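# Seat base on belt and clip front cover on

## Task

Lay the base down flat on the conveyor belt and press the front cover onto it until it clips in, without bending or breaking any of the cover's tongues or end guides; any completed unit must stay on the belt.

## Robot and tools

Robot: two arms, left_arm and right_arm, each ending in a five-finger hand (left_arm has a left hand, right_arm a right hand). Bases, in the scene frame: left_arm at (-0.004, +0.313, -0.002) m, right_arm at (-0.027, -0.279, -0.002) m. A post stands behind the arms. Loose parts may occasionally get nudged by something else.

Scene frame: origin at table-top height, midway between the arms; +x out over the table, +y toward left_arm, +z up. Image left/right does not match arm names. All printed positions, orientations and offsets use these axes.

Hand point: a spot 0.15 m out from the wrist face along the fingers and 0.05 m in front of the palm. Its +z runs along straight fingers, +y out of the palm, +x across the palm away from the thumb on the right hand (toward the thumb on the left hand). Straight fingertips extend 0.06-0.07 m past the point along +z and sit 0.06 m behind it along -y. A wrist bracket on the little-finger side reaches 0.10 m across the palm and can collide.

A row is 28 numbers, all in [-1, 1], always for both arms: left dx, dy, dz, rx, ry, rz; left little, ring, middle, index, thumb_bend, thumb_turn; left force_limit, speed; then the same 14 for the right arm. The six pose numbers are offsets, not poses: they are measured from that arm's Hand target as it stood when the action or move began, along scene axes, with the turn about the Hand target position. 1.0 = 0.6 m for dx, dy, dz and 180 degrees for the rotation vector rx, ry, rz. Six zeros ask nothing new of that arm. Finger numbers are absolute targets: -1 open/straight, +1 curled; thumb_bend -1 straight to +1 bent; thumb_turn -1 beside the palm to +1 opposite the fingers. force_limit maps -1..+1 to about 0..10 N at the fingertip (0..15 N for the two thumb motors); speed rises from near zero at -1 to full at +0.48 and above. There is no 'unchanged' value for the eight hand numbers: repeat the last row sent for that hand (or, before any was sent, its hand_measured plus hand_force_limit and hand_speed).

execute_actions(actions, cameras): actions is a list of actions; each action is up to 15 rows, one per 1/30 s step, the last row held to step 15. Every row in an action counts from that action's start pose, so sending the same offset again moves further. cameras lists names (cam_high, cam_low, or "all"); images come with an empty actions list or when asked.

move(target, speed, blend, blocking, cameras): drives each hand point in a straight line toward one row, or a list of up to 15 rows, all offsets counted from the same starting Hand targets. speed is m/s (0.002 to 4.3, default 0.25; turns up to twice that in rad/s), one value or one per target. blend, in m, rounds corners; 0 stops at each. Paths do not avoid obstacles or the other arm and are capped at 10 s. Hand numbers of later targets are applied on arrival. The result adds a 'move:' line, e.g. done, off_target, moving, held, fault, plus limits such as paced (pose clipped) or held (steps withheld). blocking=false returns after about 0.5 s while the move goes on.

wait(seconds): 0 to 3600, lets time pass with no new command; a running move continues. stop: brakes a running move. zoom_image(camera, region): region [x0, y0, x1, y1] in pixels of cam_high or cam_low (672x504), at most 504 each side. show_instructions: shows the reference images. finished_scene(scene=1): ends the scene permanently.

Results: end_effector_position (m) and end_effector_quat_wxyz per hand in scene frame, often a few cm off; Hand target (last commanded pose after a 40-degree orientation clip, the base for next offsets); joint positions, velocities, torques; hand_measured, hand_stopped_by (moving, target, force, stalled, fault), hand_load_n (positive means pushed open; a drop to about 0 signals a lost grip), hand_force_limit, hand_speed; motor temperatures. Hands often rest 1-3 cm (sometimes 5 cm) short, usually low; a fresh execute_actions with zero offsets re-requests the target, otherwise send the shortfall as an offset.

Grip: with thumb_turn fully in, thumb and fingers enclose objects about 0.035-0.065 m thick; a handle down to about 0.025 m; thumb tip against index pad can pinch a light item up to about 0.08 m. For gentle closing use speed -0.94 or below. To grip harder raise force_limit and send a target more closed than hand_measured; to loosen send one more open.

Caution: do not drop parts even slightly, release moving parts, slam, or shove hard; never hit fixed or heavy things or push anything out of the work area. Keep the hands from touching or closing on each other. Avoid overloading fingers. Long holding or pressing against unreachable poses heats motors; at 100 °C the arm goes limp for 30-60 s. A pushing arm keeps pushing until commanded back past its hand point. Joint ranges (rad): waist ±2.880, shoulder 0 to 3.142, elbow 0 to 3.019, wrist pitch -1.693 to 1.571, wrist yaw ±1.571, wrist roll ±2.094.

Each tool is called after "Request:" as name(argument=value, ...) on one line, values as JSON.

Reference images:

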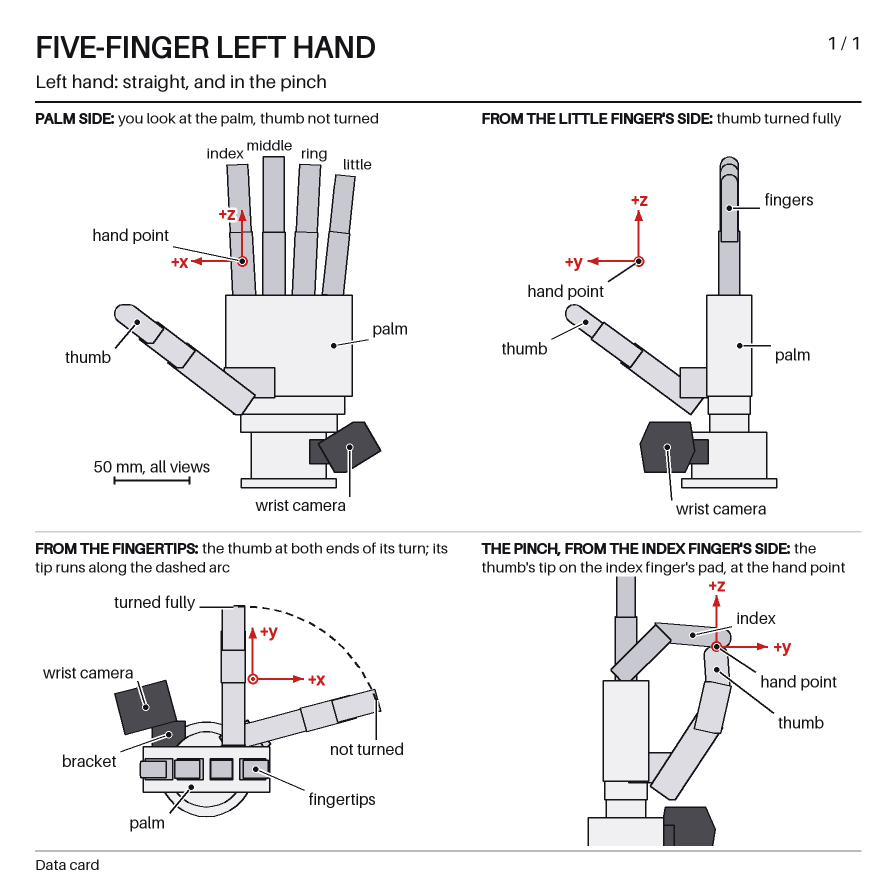

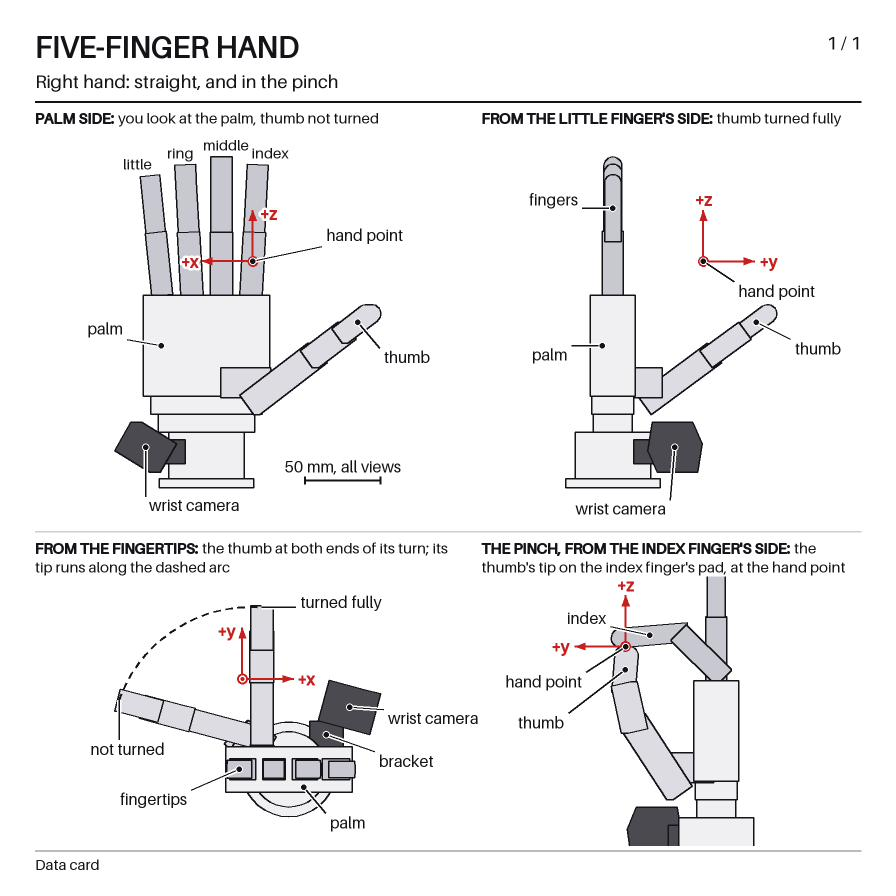

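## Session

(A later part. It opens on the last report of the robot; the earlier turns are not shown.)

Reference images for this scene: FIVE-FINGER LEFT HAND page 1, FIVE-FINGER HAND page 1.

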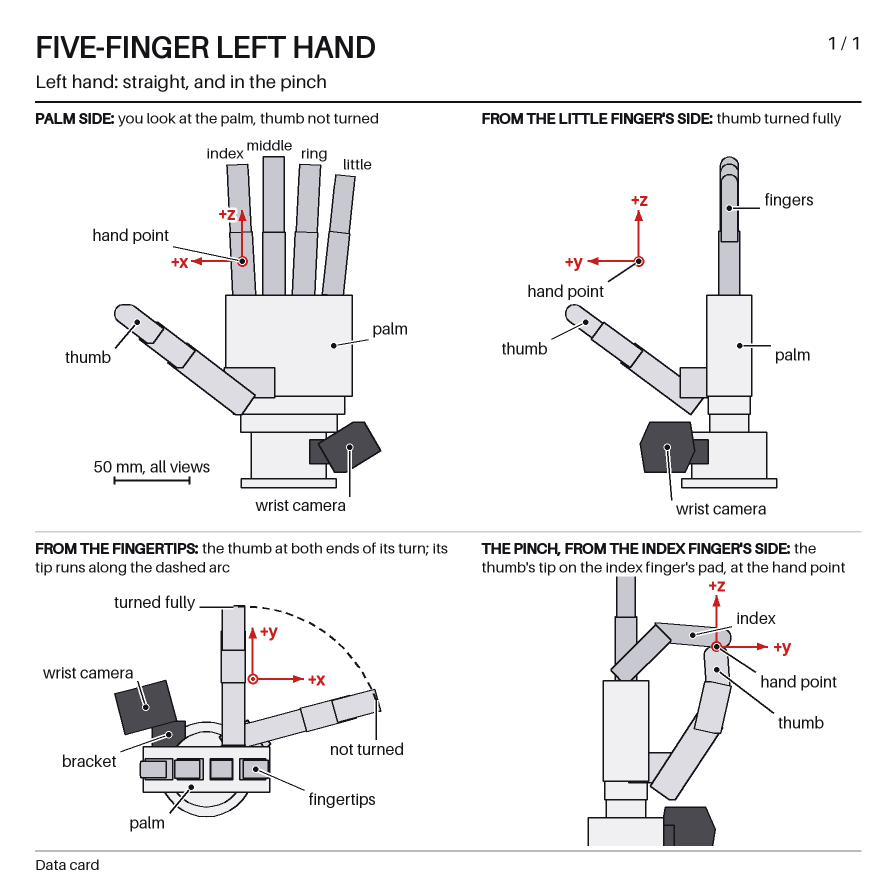

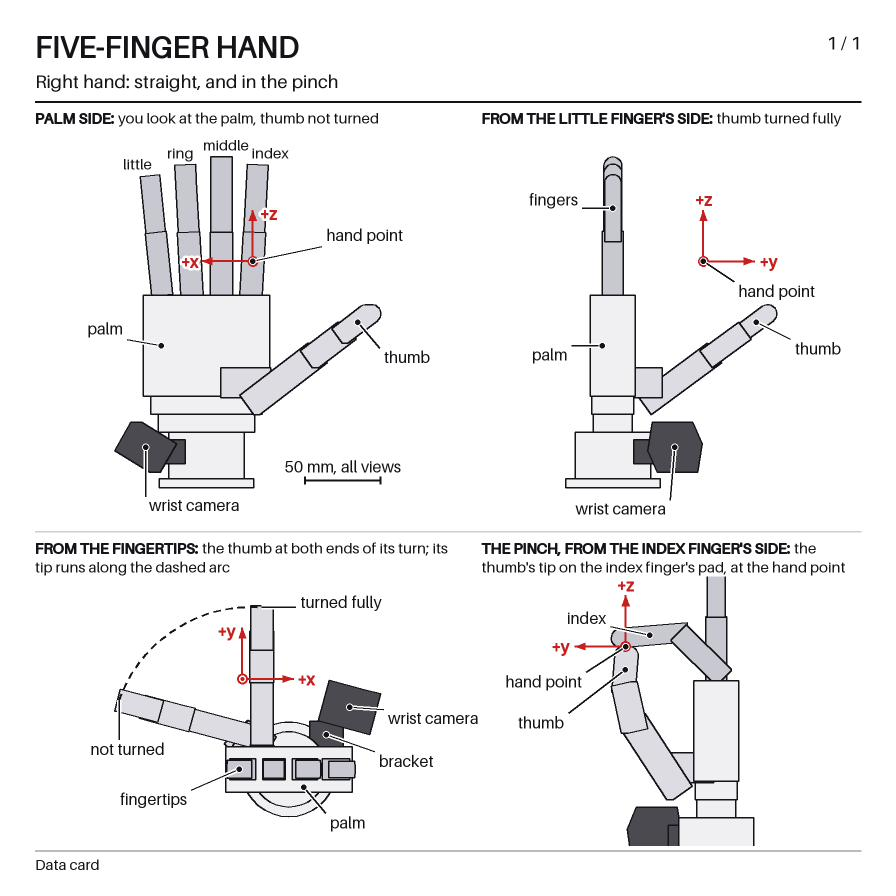

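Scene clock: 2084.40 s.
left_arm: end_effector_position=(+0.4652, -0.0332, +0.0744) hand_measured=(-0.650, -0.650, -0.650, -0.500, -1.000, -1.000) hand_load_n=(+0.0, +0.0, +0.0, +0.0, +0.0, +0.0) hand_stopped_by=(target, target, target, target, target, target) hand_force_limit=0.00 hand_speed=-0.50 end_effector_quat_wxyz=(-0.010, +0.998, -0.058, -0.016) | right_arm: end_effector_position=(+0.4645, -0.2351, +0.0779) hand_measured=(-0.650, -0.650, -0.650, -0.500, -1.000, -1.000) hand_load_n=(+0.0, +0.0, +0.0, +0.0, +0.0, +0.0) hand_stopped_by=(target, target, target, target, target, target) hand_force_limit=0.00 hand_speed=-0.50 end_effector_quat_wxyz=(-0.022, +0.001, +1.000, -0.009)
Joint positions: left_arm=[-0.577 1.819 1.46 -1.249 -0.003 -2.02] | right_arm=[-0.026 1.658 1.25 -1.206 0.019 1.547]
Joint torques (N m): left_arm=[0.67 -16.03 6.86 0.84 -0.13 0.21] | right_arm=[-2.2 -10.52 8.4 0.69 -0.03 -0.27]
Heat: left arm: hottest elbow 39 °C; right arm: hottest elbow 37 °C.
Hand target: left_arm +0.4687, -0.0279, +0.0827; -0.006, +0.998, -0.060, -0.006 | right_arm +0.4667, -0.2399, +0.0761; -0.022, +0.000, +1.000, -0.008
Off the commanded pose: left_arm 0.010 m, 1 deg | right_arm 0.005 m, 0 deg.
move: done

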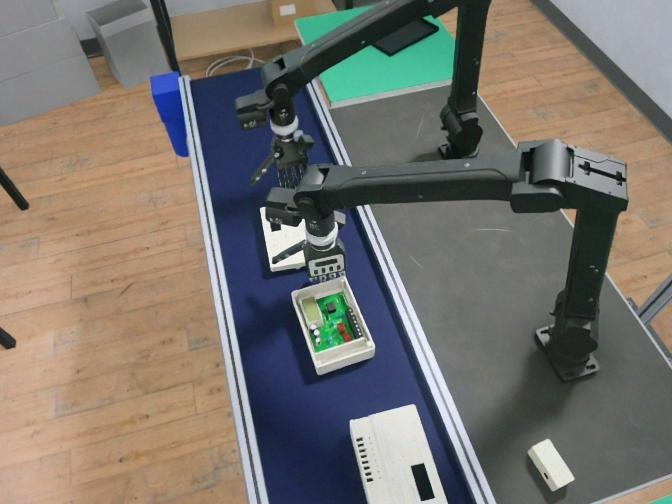

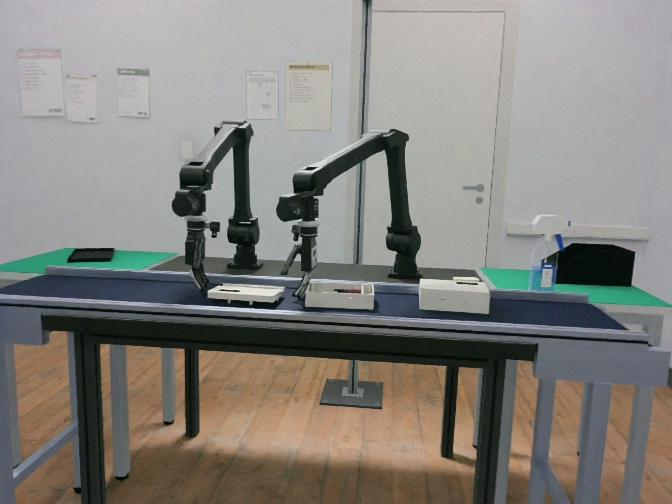

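Request:
move(target=[[0.0,0.01,0.25,0,0,0,-0.65,-0.65,-0.65,-0.5,-1,-1,0,-0.5,0.0,-0.03,0.25,0,0,0,-0.65,-0.65,-0.65,-0.5,-1,-1,0,-0.5],[-0.2,0.5,0.35,0,0,0.0,-0.5,-0.5,-0.5,-0.5,-1,-1,0,-0.5,-0.2,-0.2,0.25,0,0,0,-0.5,-0.5,-0.5,-0.5,-1,-1,0,-0.5]], speed=0.2, blend=0.03, cameras=["all"])

Request:
zoom_image(camera="cam_low", region=[200, 260, 290, 320])

Request:
zoom_image(camera="cam_high", region=[240, 180, 350, 290])

Request:
zoom_image(camera="cam_high", region=[280, 265, 385, 385])

Scene clock: 2102.40 s.
left_arm: end_effector_position=(+0.3539, +0.2692, +0.2923) hand_measured=(-0.500, -0.500, -0.500, -0.500, -1.000, -1.000) hand_load_n=(+0.0, +0.0, +0.0, +0.0, +0.0, +0.0) hand_stopped_by=(target, target, target, target, target, target) hand_force_limit=0.00 hand_speed=-0.50 end_effector_quat_wxyz=(-0.007, +0.998, -0.059, +0.014) | right_arm: end_effector_position=(+0.3495, -0.3563, +0.2221) hand_measured=(-0.500, -0.500, -0.500, -0.500, -1.000, -1.000) hand_load_n=(+0.0, +0.0, +0.0, +0.0, +0.0, +0.0) hand_stopped_by=(target, target, target, target, target, target) hand_force_limit=0.00 hand_speed=-0.50 end_effector_quat_wxyz=(-0.029, +0.000, +1.000, -0.005)
Joint positions: left_arm=[0.042 1.203 1.346 -1.683 -0.011 -1.399] | right_arm=[-0.361 1.348 1.294 -1.567 0.03 1.212]
Joint torques (N m): left_arm=[0.67 -7.12 7.41 0.25 0.16 0.21] | right_arm=[-2.14 -8.53 8.46 0.69 0.08 -0.29]
Heat: left arm: hottest elbow 39 °C; right arm: hottest elbow 37 °C.
Hand target: left_arm +0.3487, +0.2720, +0.2926; -0.006, +0.998, -0.060, -0.006 | right_arm +0.3467, -0.3599, +0.2260; -0.022, +0.000, +1.000, -0.008
Off the commanded pose: left_arm 0.006 m, 2 deg | right_arm 0.006 m, 1 deg.
joint sent to its limit (left arm) — joint 4 (wrist pitch), lower limit. The joint targets still meet the commanded pose.
move: done

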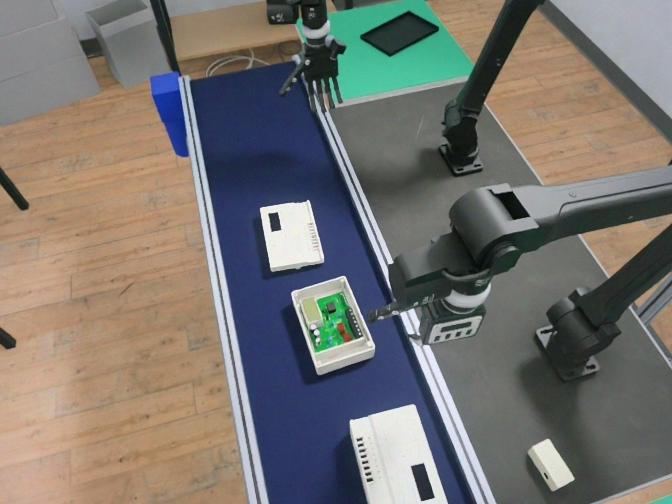

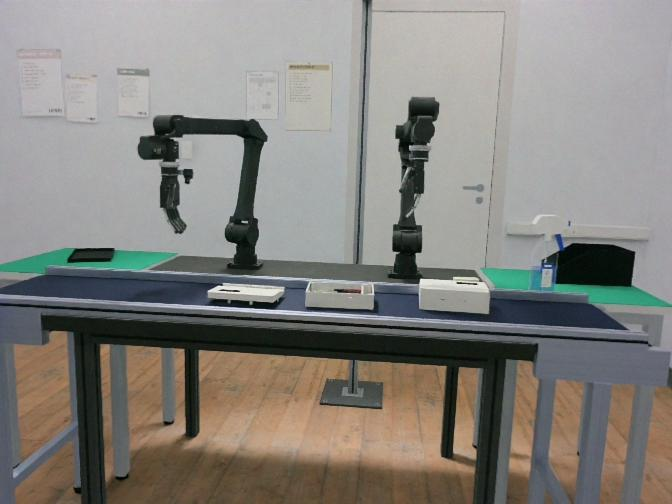

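Scaled by 5.600 from the camera's image (finer frame: 960x720).

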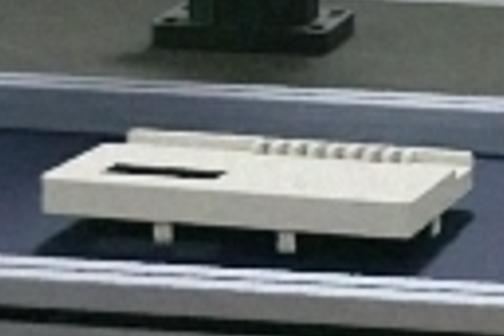

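Scaled by 4.582 from the camera's image (finer frame: 960x720).

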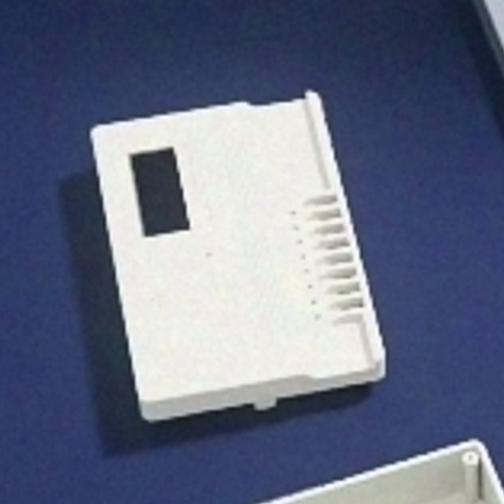

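Scaled by 4.200 from the camera's image (finer frame: 960x720).

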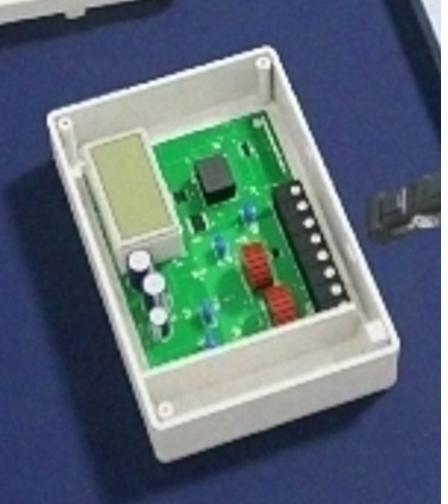

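Request:
move(target=[[0.2,-0.3,-0.05,0,0,0,-0.5,-0.5,-0.5,-0.5,-1,-1,0,-0.5,0.15,0.1,0,0,0,-0.01,-0.5,-0.5,-0.5,-0.5,-1,-1,0,-0.5],[0.3,-0.545,-0.25,0,0,0.0,-0.5,-0.5,-0.5,-0.5,-1,-1,0,-0.5,0.277,0.19,-0.15,0,0,-0.018,-0.5,-0.5,-0.5,-0.5,-1,-1,0,-0.5]], speed=0.18, blend=0.03, cameras=["all"])

Request:
zoom_image(camera="cam_low", region=[180, 220, 320, 320])

Request:
zoom_image(camera="cam_high", region=[220, 150, 360, 290])

Scene clock: 2180.20 s.
left_arm: end_effector_position=(+0.5158, -0.0437, +0.1317) hand_measured=(-0.500, -0.500, -0.500, -0.500, -1.000, -1.000) hand_load_n=(+0.0, +0.0, +0.0, +0.0, +0.0, +0.0) hand_stopped_by=(target, target, target, target, target, target) hand_force_limit=0.00 hand_speed=-0.50 end_effector_quat_wxyz=(-0.015, +0.998, -0.064, -0.021) | right_arm: end_effector_position=(+0.4904, -0.2498, +0.1179) hand_measured=(-0.500, -0.500, -0.500, -0.500, -1.000, -1.000) hand_load_n=(+0.0, +0.0, +0.0, +0.0, +0.0, +0.0) hand_stopped_by=(target, target, target, target, target, target) hand_force_limit=0.00 hand_speed=-0.50 end_effector_quat_wxyz=(-0.051, +0.027, +0.998, -0.007)
Joint positions: left_arm=[-0.546 1.916 1.76 -1.466 -0.007 -1.976] | right_arm=[-0.052 1.718 1.441 -1.396 0.017 1.574]
Joint torques (N m): left_arm=[-0.5 -15.38 11.55 0.59 0.08 -0.1] | right_arm=[-0.21 -12.04 12.4 0.7 -0.08 -0.08]
Heat: left arm: hottest elbow 37 °C; right arm: hottest elbow 38 °C.
Hand target: left_arm +0.5286, -0.0550, +0.1426; -0.006, +0.998, -0.060, -0.006 | right_arm +0.5128, -0.2457, +0.1360; -0.023, +0.028, +0.999, -0.007
Off the commanded pose: left_arm 0.020 m, 2 deg | right_arm 0.029 m, 3 deg.
move: off_target (left_arm, right_arm)

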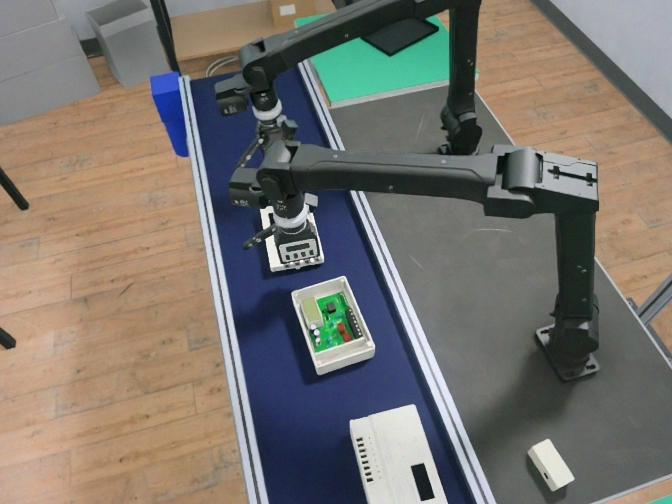

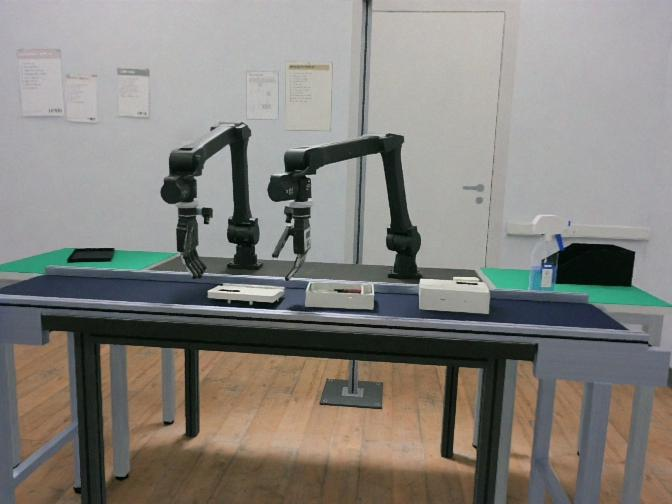

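Scaled by 3.600 from the camera's image (finer frame: 960x720).

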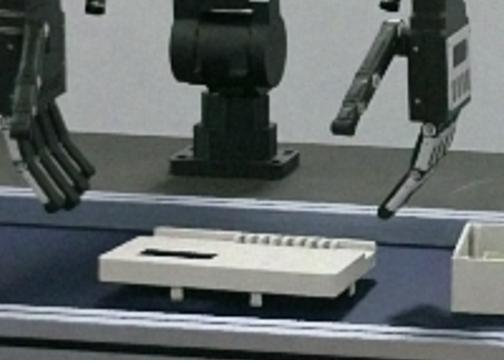

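Scaled by 3.600 from the camera's image (finer frame: 960x720).

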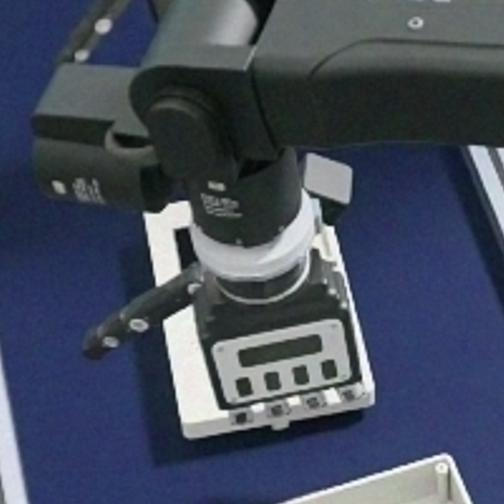

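Request:
move(target=[[0.003,0.01,-0.06,0,0,0.0,-0.5,-0.5,-0.5,-0.5,-1,-1,0,-0.5,0.004,0.015,-0.06,0,0,0,-0.5,-0.5,-0.5,-0.5,-1,-1,0,-0.5],[0.003,0.01,-0.107,0,0,0.0,-0.5,-0.5,-0.5,-0.5,-1,-1,0,-0.5,0.004,0.015,-0.1,0,0,0,-0.5,-0.5,-0.5,-0.5,-1,-1,0,-0.5]], speed=0.08, cameras=["all"])

Request:
zoom_image(camera="cam_low", region=[190, 240, 310, 320])

Request:
zoom_image(camera="cam_high", region=[220, 150, 360, 290])

Scene clock: 2199.60 s.
left_arm: end_effector_position=(+0.5285, -0.0512, +0.0895) hand_measured=(-0.500, -0.500, -0.500, -0.500, -1.000, -1.000) hand_load_n=(+0.0, +0.0, +0.0, +0.0, +0.0, +0.0) hand_stopped_by=(target, target, target, target, target, target) hand_force_limit=0.00 hand_speed=-0.50 end_effector_quat_wxyz=(-0.004, +0.998, -0.064, -0.001) | right_arm: end_effector_position=(+0.5132, -0.2429, +0.0775) hand_measured=(-0.500, -0.500, -0.500, -0.500, -1.000, -1.000) hand_load_n=(+0.0, +0.0, +0.0, +0.0, +0.0, +0.0) hand_stopped_by=(target, target, target, target, target, target) hand_force_limit=0.00 hand_speed=-0.50 end_effector_quat_wxyz=(-0.025, +0.028, +0.999, -0.008)
Joint positions: left_arm=[-0.546 1.947 1.689 -1.319 -0.007 -1.977] | right_arm=[-0.036 1.772 1.403 -1.251 0.017 1.592]
Joint torques (N m): left_arm=[0.21 -15.21 7.34 0.85 0.04 0.01] | right_arm=[-0.21 -12.22 8.08 0.84 -0.09 -0.08]
Heat: left arm: hottest elbow 38 °C; right arm: hottest elbow 38 °C.
Hand target: left_arm +0.5305, -0.0490, +0.0784; -0.006, +0.998, -0.060, -0.006 | right_arm +0.5154, -0.2368, +0.0760; -0.022, +0.028, +0.999, -0.007
Off the commanded pose: left_arm 0.011 m, 1 deg | right_arm 0.007 m, 0 deg.
move: off_target (left_arm)

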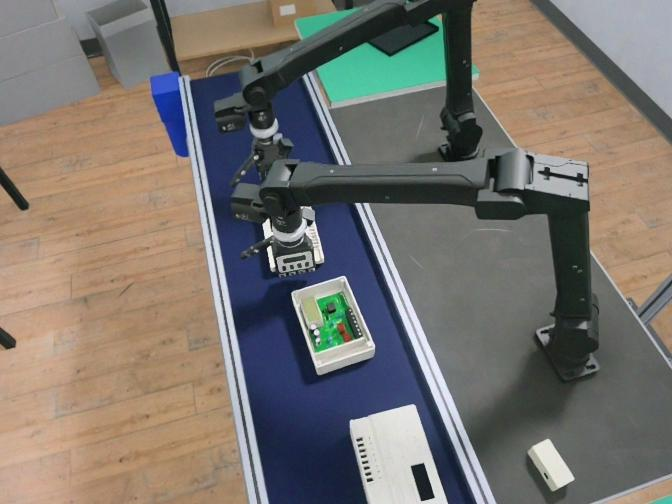

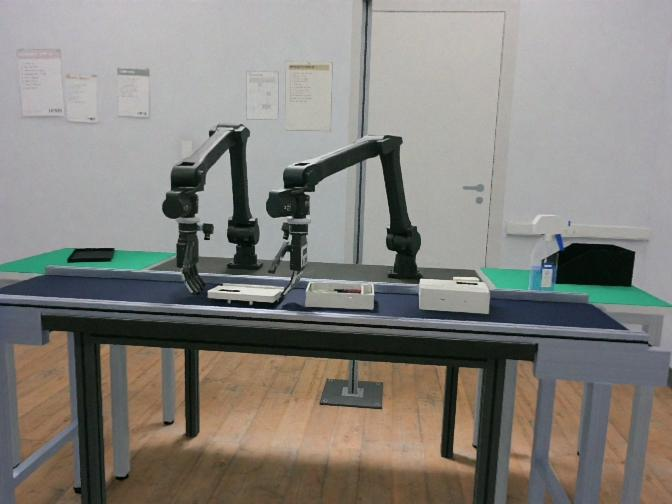

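Scaled by 4.200 from the camera's image (finer frame: 960x720).

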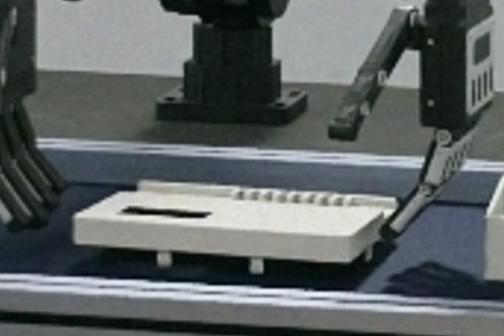

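Scaled by 3.600 from the camera's image (finer frame: 960x720).

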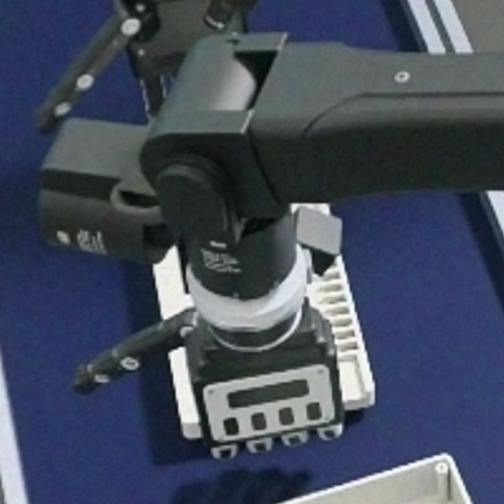

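Request:
move(target=[[0.0,0.0,-0.022,0,0,0.0,-0.5,-0.5,-0.5,-0.5,-1,-1,0,-0.5,0,0.0,-0.01,0,0,0,-0.5,-0.5,-0.5,-0.5,-1,-1,0,-0.5],[0.0,-0.02,-0.022,0,0,0.0,-0.5,-0.5,-0.5,-0.5,-1,-1,0,-0.5,0.0,0.055,-0.01,0,0,0,-0.5,-0.5,-0.5,-0.5,-1,-1,0,-0.5]], speed=0.06, cameras=["all"])

Request:
zoom_image(camera="cam_low", region=[190, 240, 310, 320])

Request:
zoom_image(camera="cam_high", region=[220, 150, 360, 290])

Scene clock: 2213.80 s.
left_arm: end_effector_position=(+0.5284, -0.0519, +0.0694) hand_measured=(-0.500, -0.500, -0.500, -0.500, -1.000, -1.000) hand_load_n=(+0.0, +0.0, +0.0, +0.0, +0.0, +0.0) hand_stopped_by=(target, target, target, target, target, target) hand_force_limit=0.00 hand_speed=-0.50 end_effector_quat_wxyz=(-0.007, +0.998, -0.062, -0.006) | right_arm: end_effector_position=(+0.5144, -0.2087, +0.0746) hand_measured=(-0.500, -0.500, -0.500, -0.500, -1.000, -1.000) hand_load_n=(+0.0, +0.0, +0.0, +0.0, +0.0, +0.0) hand_stopped_by=(target, target, target, target, target, target) hand_force_limit=0.00 hand_speed=-0.50 end_effector_quat_wxyz=(-0.021, +0.027, +0.999, -0.009)
Joint positions: left_arm=[-0.547 1.969 1.671 -1.288 -0.007 -1.984] | right_arm=[0.03 1.773 1.396 -1.236 0.015 1.655]
Joint torques (N m): left_arm=[-0.85 -15.27 9.2 0.51 0.06 -0.11] | right_arm=[0.09 -12.1 8.02 0.8 -0.14 -0.07]
Heat: left arm: hottest elbow 38 °C; right arm: hottest elbow 38 °C.
Hand target: left_arm +0.5305, -0.0608, +0.0652; -0.006, +0.998, -0.060, -0.006 | right_arm +0.5154, -0.2038, +0.0702; -0.022, +0.028, +0.999, -0.007
Off the commanded pose: left_arm 0.010 m, 0 deg | right_arm 0.007 m, 0 deg.
move: done

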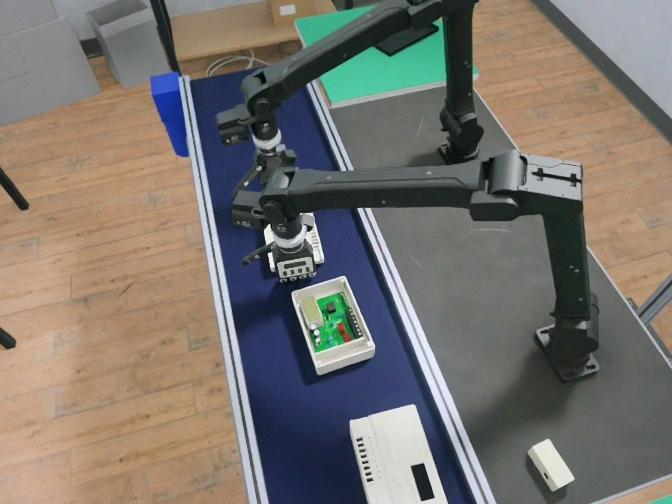

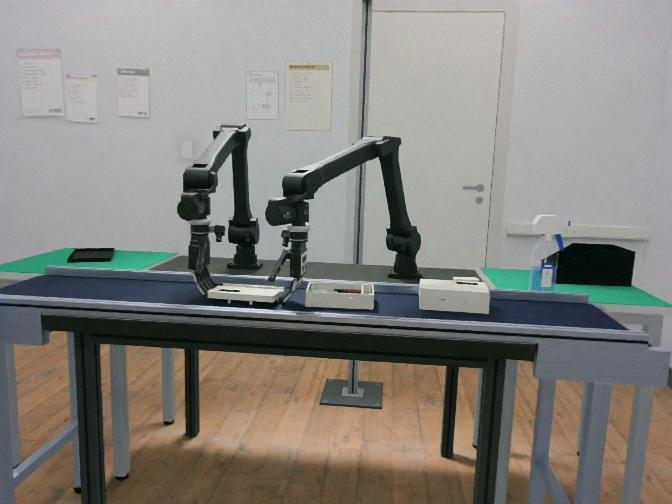

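Scaled by 4.200 from the camera's image (finer frame: 960x720).

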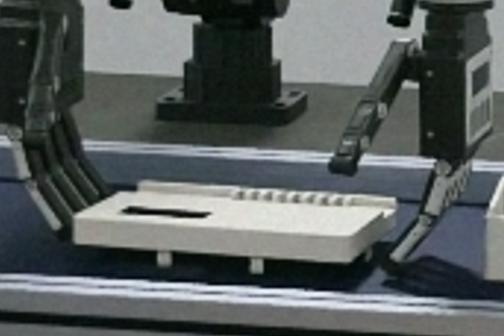

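Scaled by 3.600 from the camera's image (finer frame: 960x720).

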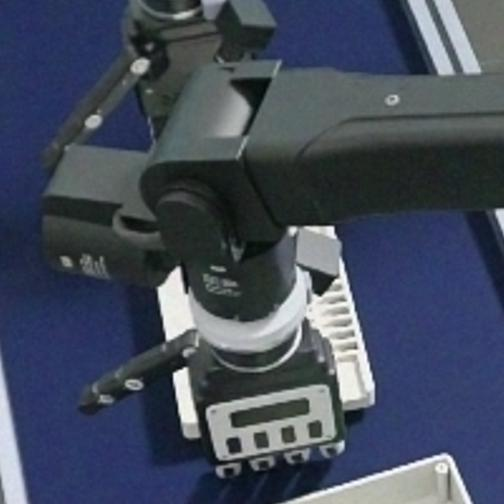

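Request:
move(target=[[0.0,-0.01,0.014,0,0,0.0,-0.5,-0.5,-0.5,-0.5,-1,-1,0,-0.5,0,0.0,-0.012,0,0,0,-0.5,-0.5,-0.5,-0.5,-1,-1,0,-0.5],[0.0,-0.04,0.014,0,0,0.0,-0.5,-0.5,-0.5,-0.5,-1,-1,0,-0.5,0.0,0.035,-0.012,0,0,0,-0.5,-0.5,-0.5,-0.5,-1,-1,0,-0.5]], speed=0.05, cameras=["all"])

Request:
zoom_image(camera="cam_low", region=[190, 240, 310, 320])

Request:
zoom_image(camera="cam_high", region=[220, 150, 360, 290])

Scene clock: 2230.13 s.
left_arm: end_effector_position=(+0.5229, -0.0658, +0.0670) hand_measured=(-0.500, -0.500, -0.500, -0.500, -1.000, -1.000) hand_load_n=(+0.0, +0.5, +1.0, +0.0, +0.0, +0.0) hand_stopped_by=(target, target, target, target, target, target) hand_force_limit=0.00 hand_speed=-0.50 end_effector_quat_wxyz=(-0.014, +0.998, -0.059, -0.015) | right_arm: end_effector_position=(+0.5143, -0.1983, +0.0663) hand_measured=(-0.500, -0.500, -0.500, -0.500, -1.000, -1.000) hand_load_n=(+0.5, +2.0, -0.5, +0.0, +0.0, +0.0) hand_stopped_by=(target, target, target, target, target, target) hand_force_limit=0.00 hand_speed=-0.50 end_effector_quat_wxyz=(-0.022, +0.032, +0.999, -0.012)
Joint positions: left_arm=[-0.574 1.993 1.704 -1.322 -0.011 -2.016] | right_arm=[0.053 1.782 1.386 -1.221 0.02 1.689]
Joint torques (N m): left_arm=[-1.26 -15.38 11.62 0.27 0.28 -0.11] | right_arm=[0.85 -12.28 8.35 0.84 -0.42 0]
Heat: left arm: hottest elbow 38 °C; right arm: hottest elbow 38 °C.
Hand target: left_arm +0.5305, -0.0848, +0.0737; -0.006, +0.998, -0.060, -0.006 | right_arm +0.5153, -0.1828, +0.0629; -0.022, +0.028, +0.999, -0.007
Off the commanded pose: left_arm 0.022 m, 1 deg | right_arm 0.016 m, 1 deg.
move: off_target (left_arm, right_arm)

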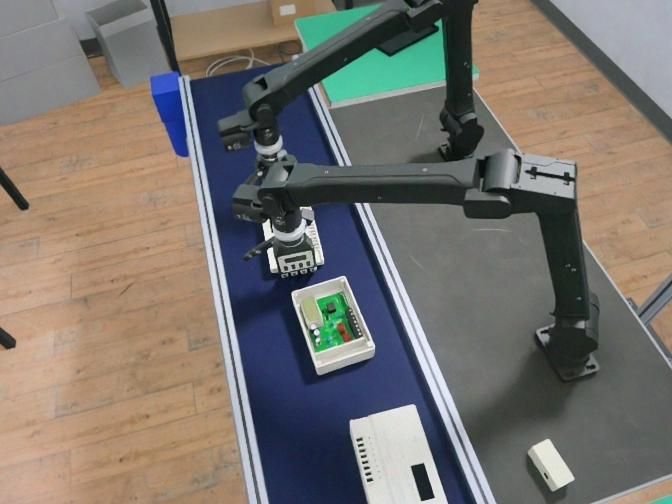

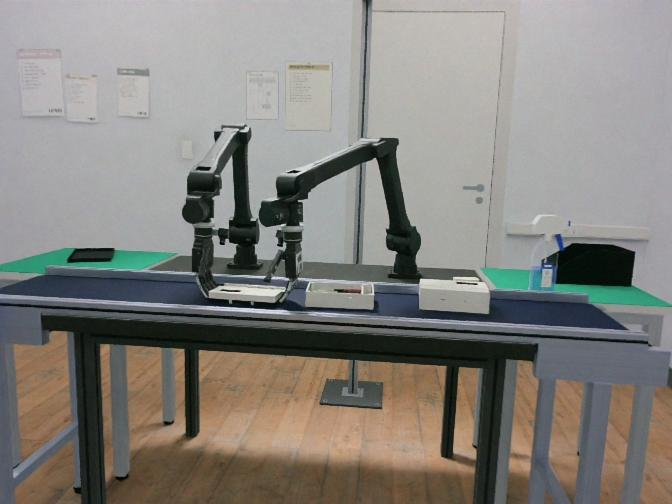

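Scaled by 4.200 from the camera's image (finer frame: 960x720).

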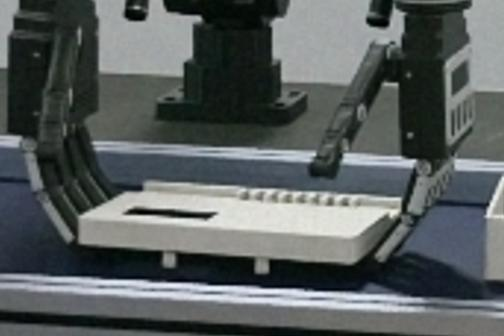

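Scaled by 3.600 from the camera's image (finer frame: 960x720).

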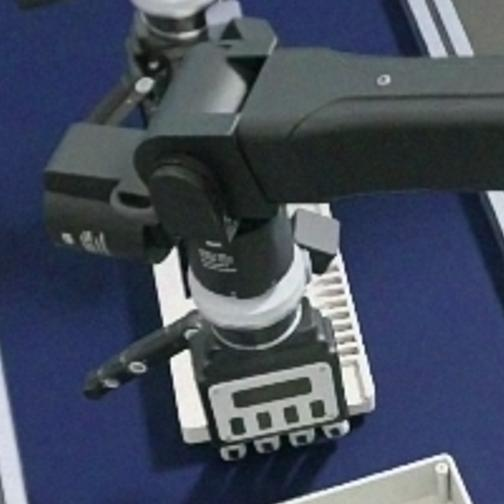

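Request:
move(target=[[0.0,0.035,0.0,0,0,0.0,-0.5,-0.5,-0.5,-0.5,-1,-1,0,-0.5,0,-0.005,0.0,0,0,0,-0.5,-0.5,-0.5,-0.5,-1,-1,0,-0.5],[0.0,0.035,0.022,0,0,0.0,-0.5,-0.5,-0.5,-0.5,-1,-1,0,-0.5,0,-0.005,0.0,0,0,0,-0.5,-0.5,-0.5,-0.5,-1,-1,0,-0.5],[0.0,-0.005,0.022,0,0,0.0,-0.5,-0.5,-0.5,-0.5,-1,-1,0,-0.5,0.0,0.005,0,0,0,0,-0.5,-0.5,-0.5,-0.5,-1,-1,0,-0.5]], speed=0.05, cameras=["all"])

Request:
zoom_image(camera="cam_low", region=[190, 240, 310, 320])

Scene clock: 2254.90 s.
left_arm: end_effector_position=(+0.5233, -0.0642, +0.0749) hand_measured=(-0.500, -0.500, -0.500, -0.500, -1.000, -1.000) hand_load_n=(+0.0, +2.0, +1.0, +0.0, -0.5, +0.0) hand_stopped_by=(target, target, target, target, target, target) hand_force_limit=0.00 hand_speed=-0.50 end_effector_quat_wxyz=(-0.017, +0.998, -0.057, -0.019) | right_arm: end_effector_position=(+0.5144, -0.1959, +0.0663) hand_measured=(-0.500, -0.500, -0.500, -0.500, -1.000, -1.000) hand_load_n=(+0.0, +2.5, +0.0, +0.0, -0.5, +0.0) hand_stopped_by=(target, target, target, target, target, target) hand_force_limit=0.00 hand_speed=-0.50 end_effector_quat_wxyz=(-0.022, +0.034, +0.999, -0.012)
Joint positions: left_arm=[-0.572 1.993 1.727 -1.356 -0.012 -2.017] | right_arm=[0.058 1.782 1.386 -1.221 0.02 1.698]
Joint torques (N m): left_arm=[-1.79 -15.79 11.97 0.31 0.36 -0.11] | right_arm=[1.32 -11.93 8.17 0.83 -0.43 -0.06]
Heat: left arm: hottest elbow 39 °C; right arm: hottest elbow 38 °C.
Hand target: left_arm +0.5304, -0.0880, +0.0869; -0.006, +0.998, -0.060, -0.006 | right_arm +0.5153, -0.1797, +0.0629; -0.022, +0.028, +0.999, -0.007
Off the commanded pose: left_arm 0.027 m, 2 deg | right_arm 0.017 m, 1 deg.
joint sent to its limit (left arm) — joint 6 (wrist roll), lower limit. The joint targets still meet the commanded pose.
move: off_target (left_arm, right_arm)

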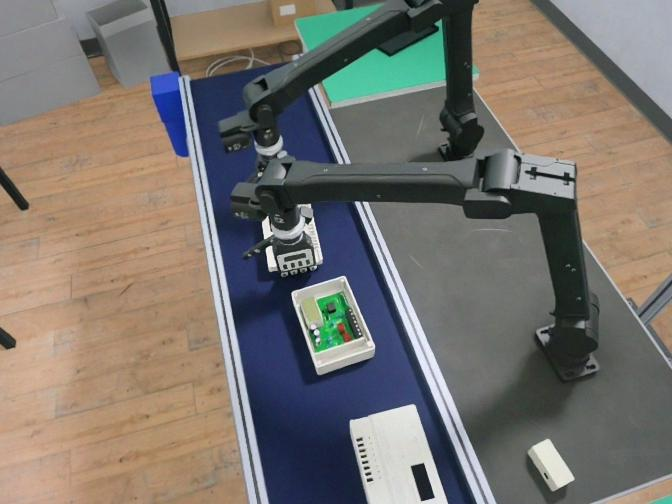

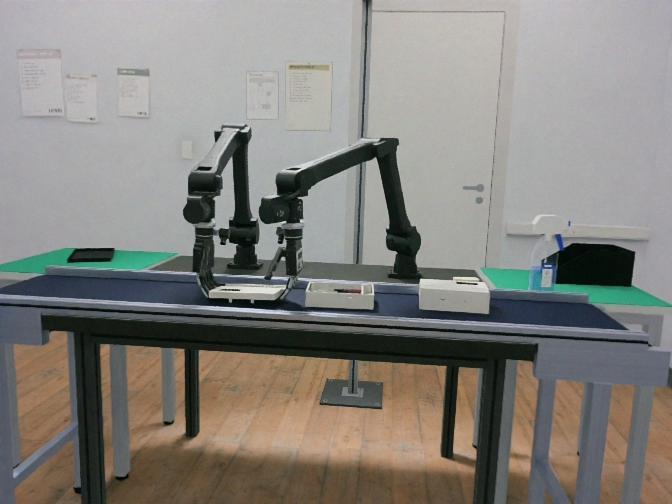

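Scaled by 4.200 from the camera's image (finer frame: 960x720).

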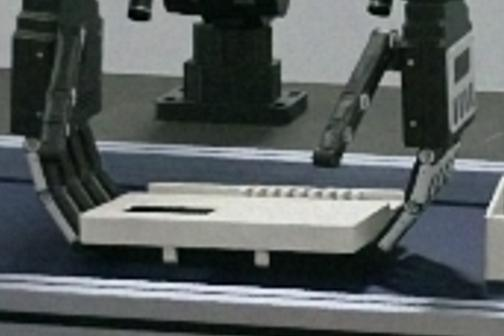

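Request:
move(target=[[0.0,-0.017,0.0,0,0,0.0,-0.5,-0.5,-0.5,-0.5,-1,-1,0,-0.5,0,0.017,0.0,0,0,0,-0.5,-0.5,-0.5,-0.5,-1,-1,0,-0.5],[0.0,-0.0171,0.0,0,0,0.0,-0.2,-0.5,-0.5,-0.2,-1,-1,-0.5,-0.93,0,0.0171,0.0,0,0,0,-0.2,-0.5,-0.3,-0.2,-1,-1,-0.5,-0.93]], speed=0.04)

Scene clock: 2268.13 s.
left_arm: end_effector_position=(+0.5261, -0.0649, +0.0726) hand_measured=(-0.428, -0.500, -0.500, -0.442, -1.000, -1.000) hand_load_n=(+2.5, +0.5, +0.0, +1.5, +0.0, +0.0) hand_stopped_by=(force, target, target, force, target, target) hand_force_limit=-0.50 hand_speed=-0.93 end_effector_quat_wxyz=(-0.022, +0.998, -0.055, -0.022) | right_arm: end_effector_position=(+0.5151, -0.1955, +0.0658) hand_measured=(-0.436, -0.500, -0.488, -0.442, -1.000, -1.000) hand_load_n=(+2.5, +0.5, +0.0, +2.0, +0.0, +0.0) hand_stopped_by=(force, target, force, force, target, target) hand_force_limit=-0.50 hand_speed=-0.93 end_effector_quat_wxyz=(-0.022, +0.042, +0.999, -0.017)
Joint positions: left_arm=[-0.573 2.008 1.747 -1.37 -0.017 -2.021] | right_arm=[0.064 1.782 1.386 -1.221 0.029 1.719]
Joint torques (N m): left_arm=[-2.49 -15.97 12.34 0.55 0.78 -0.08] | right_arm=[2.2 -11.81 8.46 0.7 -0.86 -0.04]
Heat: left arm: hottest elbow 40 °C; right arm: hottest elbow 38 °C.
Hand target: left_arm +0.5304, -0.0983, +0.0867; -0.006, +0.998, -0.060, -0.006 | right_arm +0.5152, -0.1695, +0.0629; -0.022, +0.028, +0.999, -0.007
Off the commanded pose: left_arm 0.037 m, 3 deg | right_arm 0.026 m, 2 deg.
joint sent to its limit (left arm) — joint 6 (wrist roll), lower limit. The joint targets still meet the commanded pose.
move: off_target (left_arm, right_arm); target 2's new numbers were sent with left_arm's hand 0.036 m and 3 deg from that target

Request:
move(target=[[0.0,-0.005,0.07,0,0,0.0,-0.2,-0.5,-0.5,-0.2,-1,-1,-0.5,-0.93,0.015,0.008,0.1,0,0,0,-0.2,-0.5,-0.3,-0.2,-1,-1,-0.5,-0.93]], speed=0.04, cameras=["all"])

Request:
zoom_image(camera="cam_low", region=[190, 240, 310, 320])

Request:
zoom_image(camera="cam_high", region=[220, 150, 360, 290])

Scene clock: 2282.67 s.
left_arm: end_effector_position=(+0.5252, -0.0658, +0.1018) hand_measured=(-0.430, -0.500, -0.500, -0.442, -1.000, -1.000) hand_load_n=(+6.0, +0.0, +0.0, +0.5, +0.0, +0.0) hand_stopped_by=(force, target, target, force, target, target) hand_force_limit=-0.50 hand_speed=-0.93 end_effector_quat_wxyz=(-0.029, +0.997, -0.057, -0.033) | right_arm: end_effector_position=(+0.5067, -0.1947, +0.0898) hand_measured=(-0.436, -0.500, -0.488, -0.442, -1.000, -1.000) hand_load_n=(+2.5, +1.0, +0.0, +2.0, -0.5, +0.0) hand_stopped_by=(force, target, force, force, target, target) hand_force_limit=-0.50 hand_speed=-0.93 end_effector_quat_wxyz=(-0.055, +0.045, +0.997, -0.022)
Joint positions: left_arm=[-0.575 2.008 1.828 -1.477 -0.018 -2.021] | right_arm=[0.067 1.783 1.457 -1.36 0.03 1.731]
Joint torques (N m): left_arm=[-2.55 -17.38 12.72 0.66 0.92 -0.08] | right_arm=[3.02 -13.92 12.63 0.28 -0.97 -0.14]
Heat: left arm: hottest elbow 43 °C; right arm: hottest elbow 38 °C.
Hand target: left_arm +0.5306, -0.1012, +0.1288; -0.006, +0.998, -0.060, -0.006 | right_arm +0.5244, -0.1648, +0.1229; -0.022, +0.028, +0.999, -0.007
Off the commanded pose: left_arm 0.045 m, 4 deg | right_arm 0.048 m, 5 deg.
joint sent to its limit (left arm) — joint 6 (wrist roll), lower limit. The joint targets still meet the commanded pose.
move: off_target (left_arm, right_arm)

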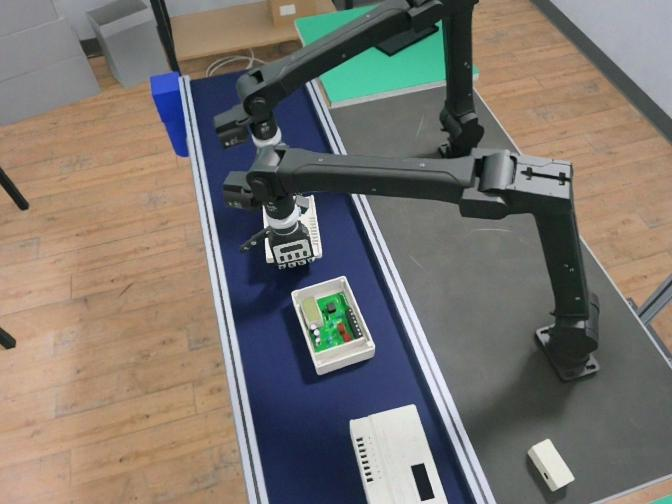

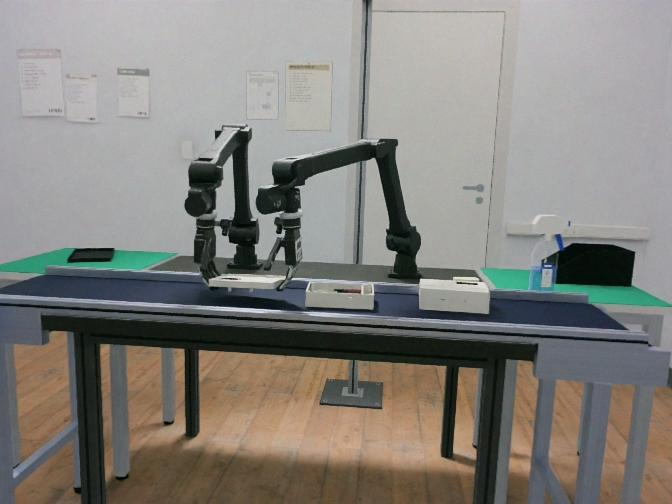

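Scaled by 4.200 from the camera's image (finer frame: 960x720).

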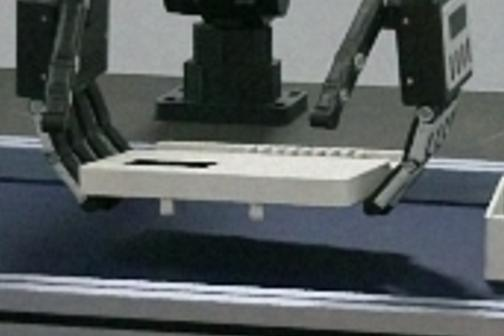

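Scaled by 3.600 from the camera's image (finer frame: 960x720).

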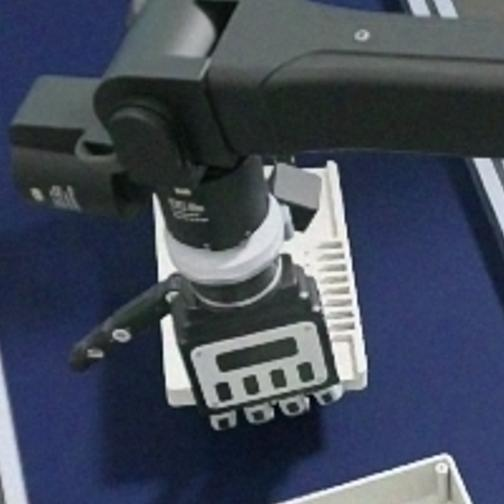

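Request:
move(target=[[0.0,0.0,0.09,0,0,0.0,-0.2,-0.5,-0.5,-0.2,-1,-1,-0.5,-0.93,0.01,0.0,0.09,0,0,0,-0.2,-0.5,-0.3,-0.2,-1,-1,-0.5,-0.93],[0.0,0.15,0.09,0,0,0.0,-0.2,-0.5,-0.5,-0.2,-1,-1,-0.5,-0.93,0.01,0.15,0.09,0,0,0,-0.2,-0.5,-0.3,-0.2,-1,-1,-0.5,-0.93]], speed=0.06, blend=0.01, cameras=["all"])

Request:
zoom_image(camera="cam_low", region=[200, 200, 360, 320])

Request:
zoom_image(camera="cam_high", region=[240, 170, 400, 330])

Scene clock: 2306.33 s.
left_arm: end_effector_position=(+0.5333, +0.0113, +0.1695) hand_measured=(-0.430, -0.500, -0.500, -0.442, -1.000, -1.000) hand_load_n=(+6.5, +1.0, +0.0, +0.5, +0.0, +0.0) hand_stopped_by=(force, target, target, force, target, target) hand_force_limit=-0.50 hand_speed=-0.93 end_effector_quat_wxyz=(-0.030, +0.998, -0.054, -0.023) | right_arm: end_effector_position=(+0.5163, -0.1153, +0.1492) hand_measured=(-0.436, -0.500, -0.488, -0.442, -1.000, -1.000) hand_load_n=(+5.5, +1.0, +0.0, +2.0, +0.0, +0.0) hand_stopped_by=(force, target, force, force, target, target) hand_force_limit=-0.50 hand_speed=-0.93 end_effector_quat_wxyz=(-0.049, +0.042, +0.997, -0.033)
Joint positions: left_arm=[-0.459 1.883 1.815 -1.568 -0.037 -1.912] | right_arm=[0.222 1.795 1.637 -1.526 0.037 1.878]
Joint torques (N m): left_arm=[-1.85 -17.26 8.06 1.77 1.4 -0.08] | right_arm=[3.14 -13.51 13.85 0.4 -1.64 -0.03]
Heat: left arm: hottest elbow 42 °C; right arm: hottest elbow 39 °C.
Hand target: left_arm +0.5305, -0.0111, +0.1827; -0.006, +0.998, -0.060, -0.006 | right_arm +0.5303, -0.0747, +0.1770; -0.022, +0.028, +0.999, -0.007
Off the commanded pose: left_arm 0.026 m, 3 deg | right_arm 0.051 m, 4 deg.
move: off_target (left_arm, right_arm)

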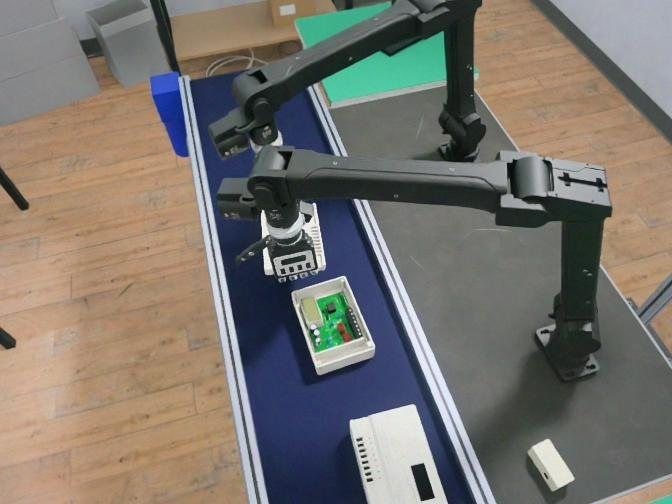

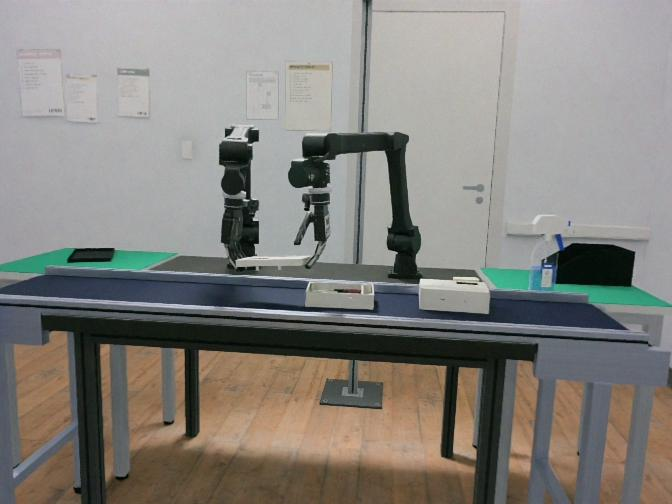

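Scaled by 3.150 from the camera's image (finer frame: 960x720).

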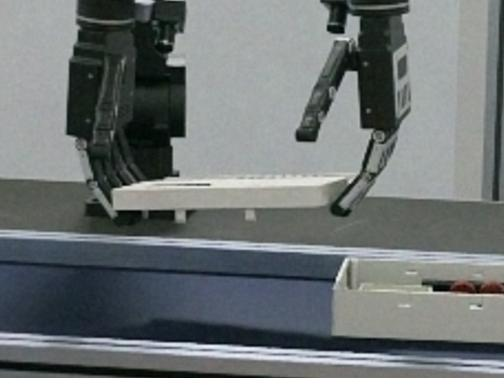

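Scaled by 3.150 from the camera's image (finer frame: 960x720).

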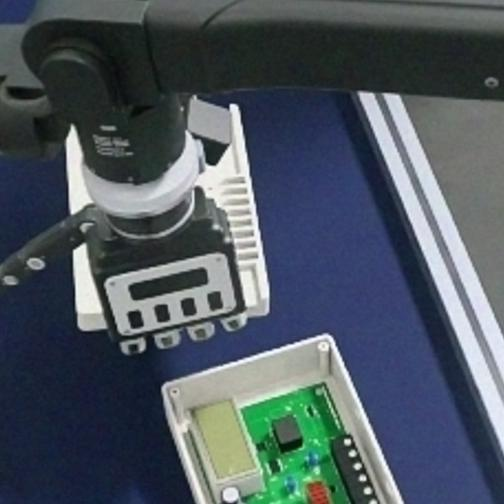

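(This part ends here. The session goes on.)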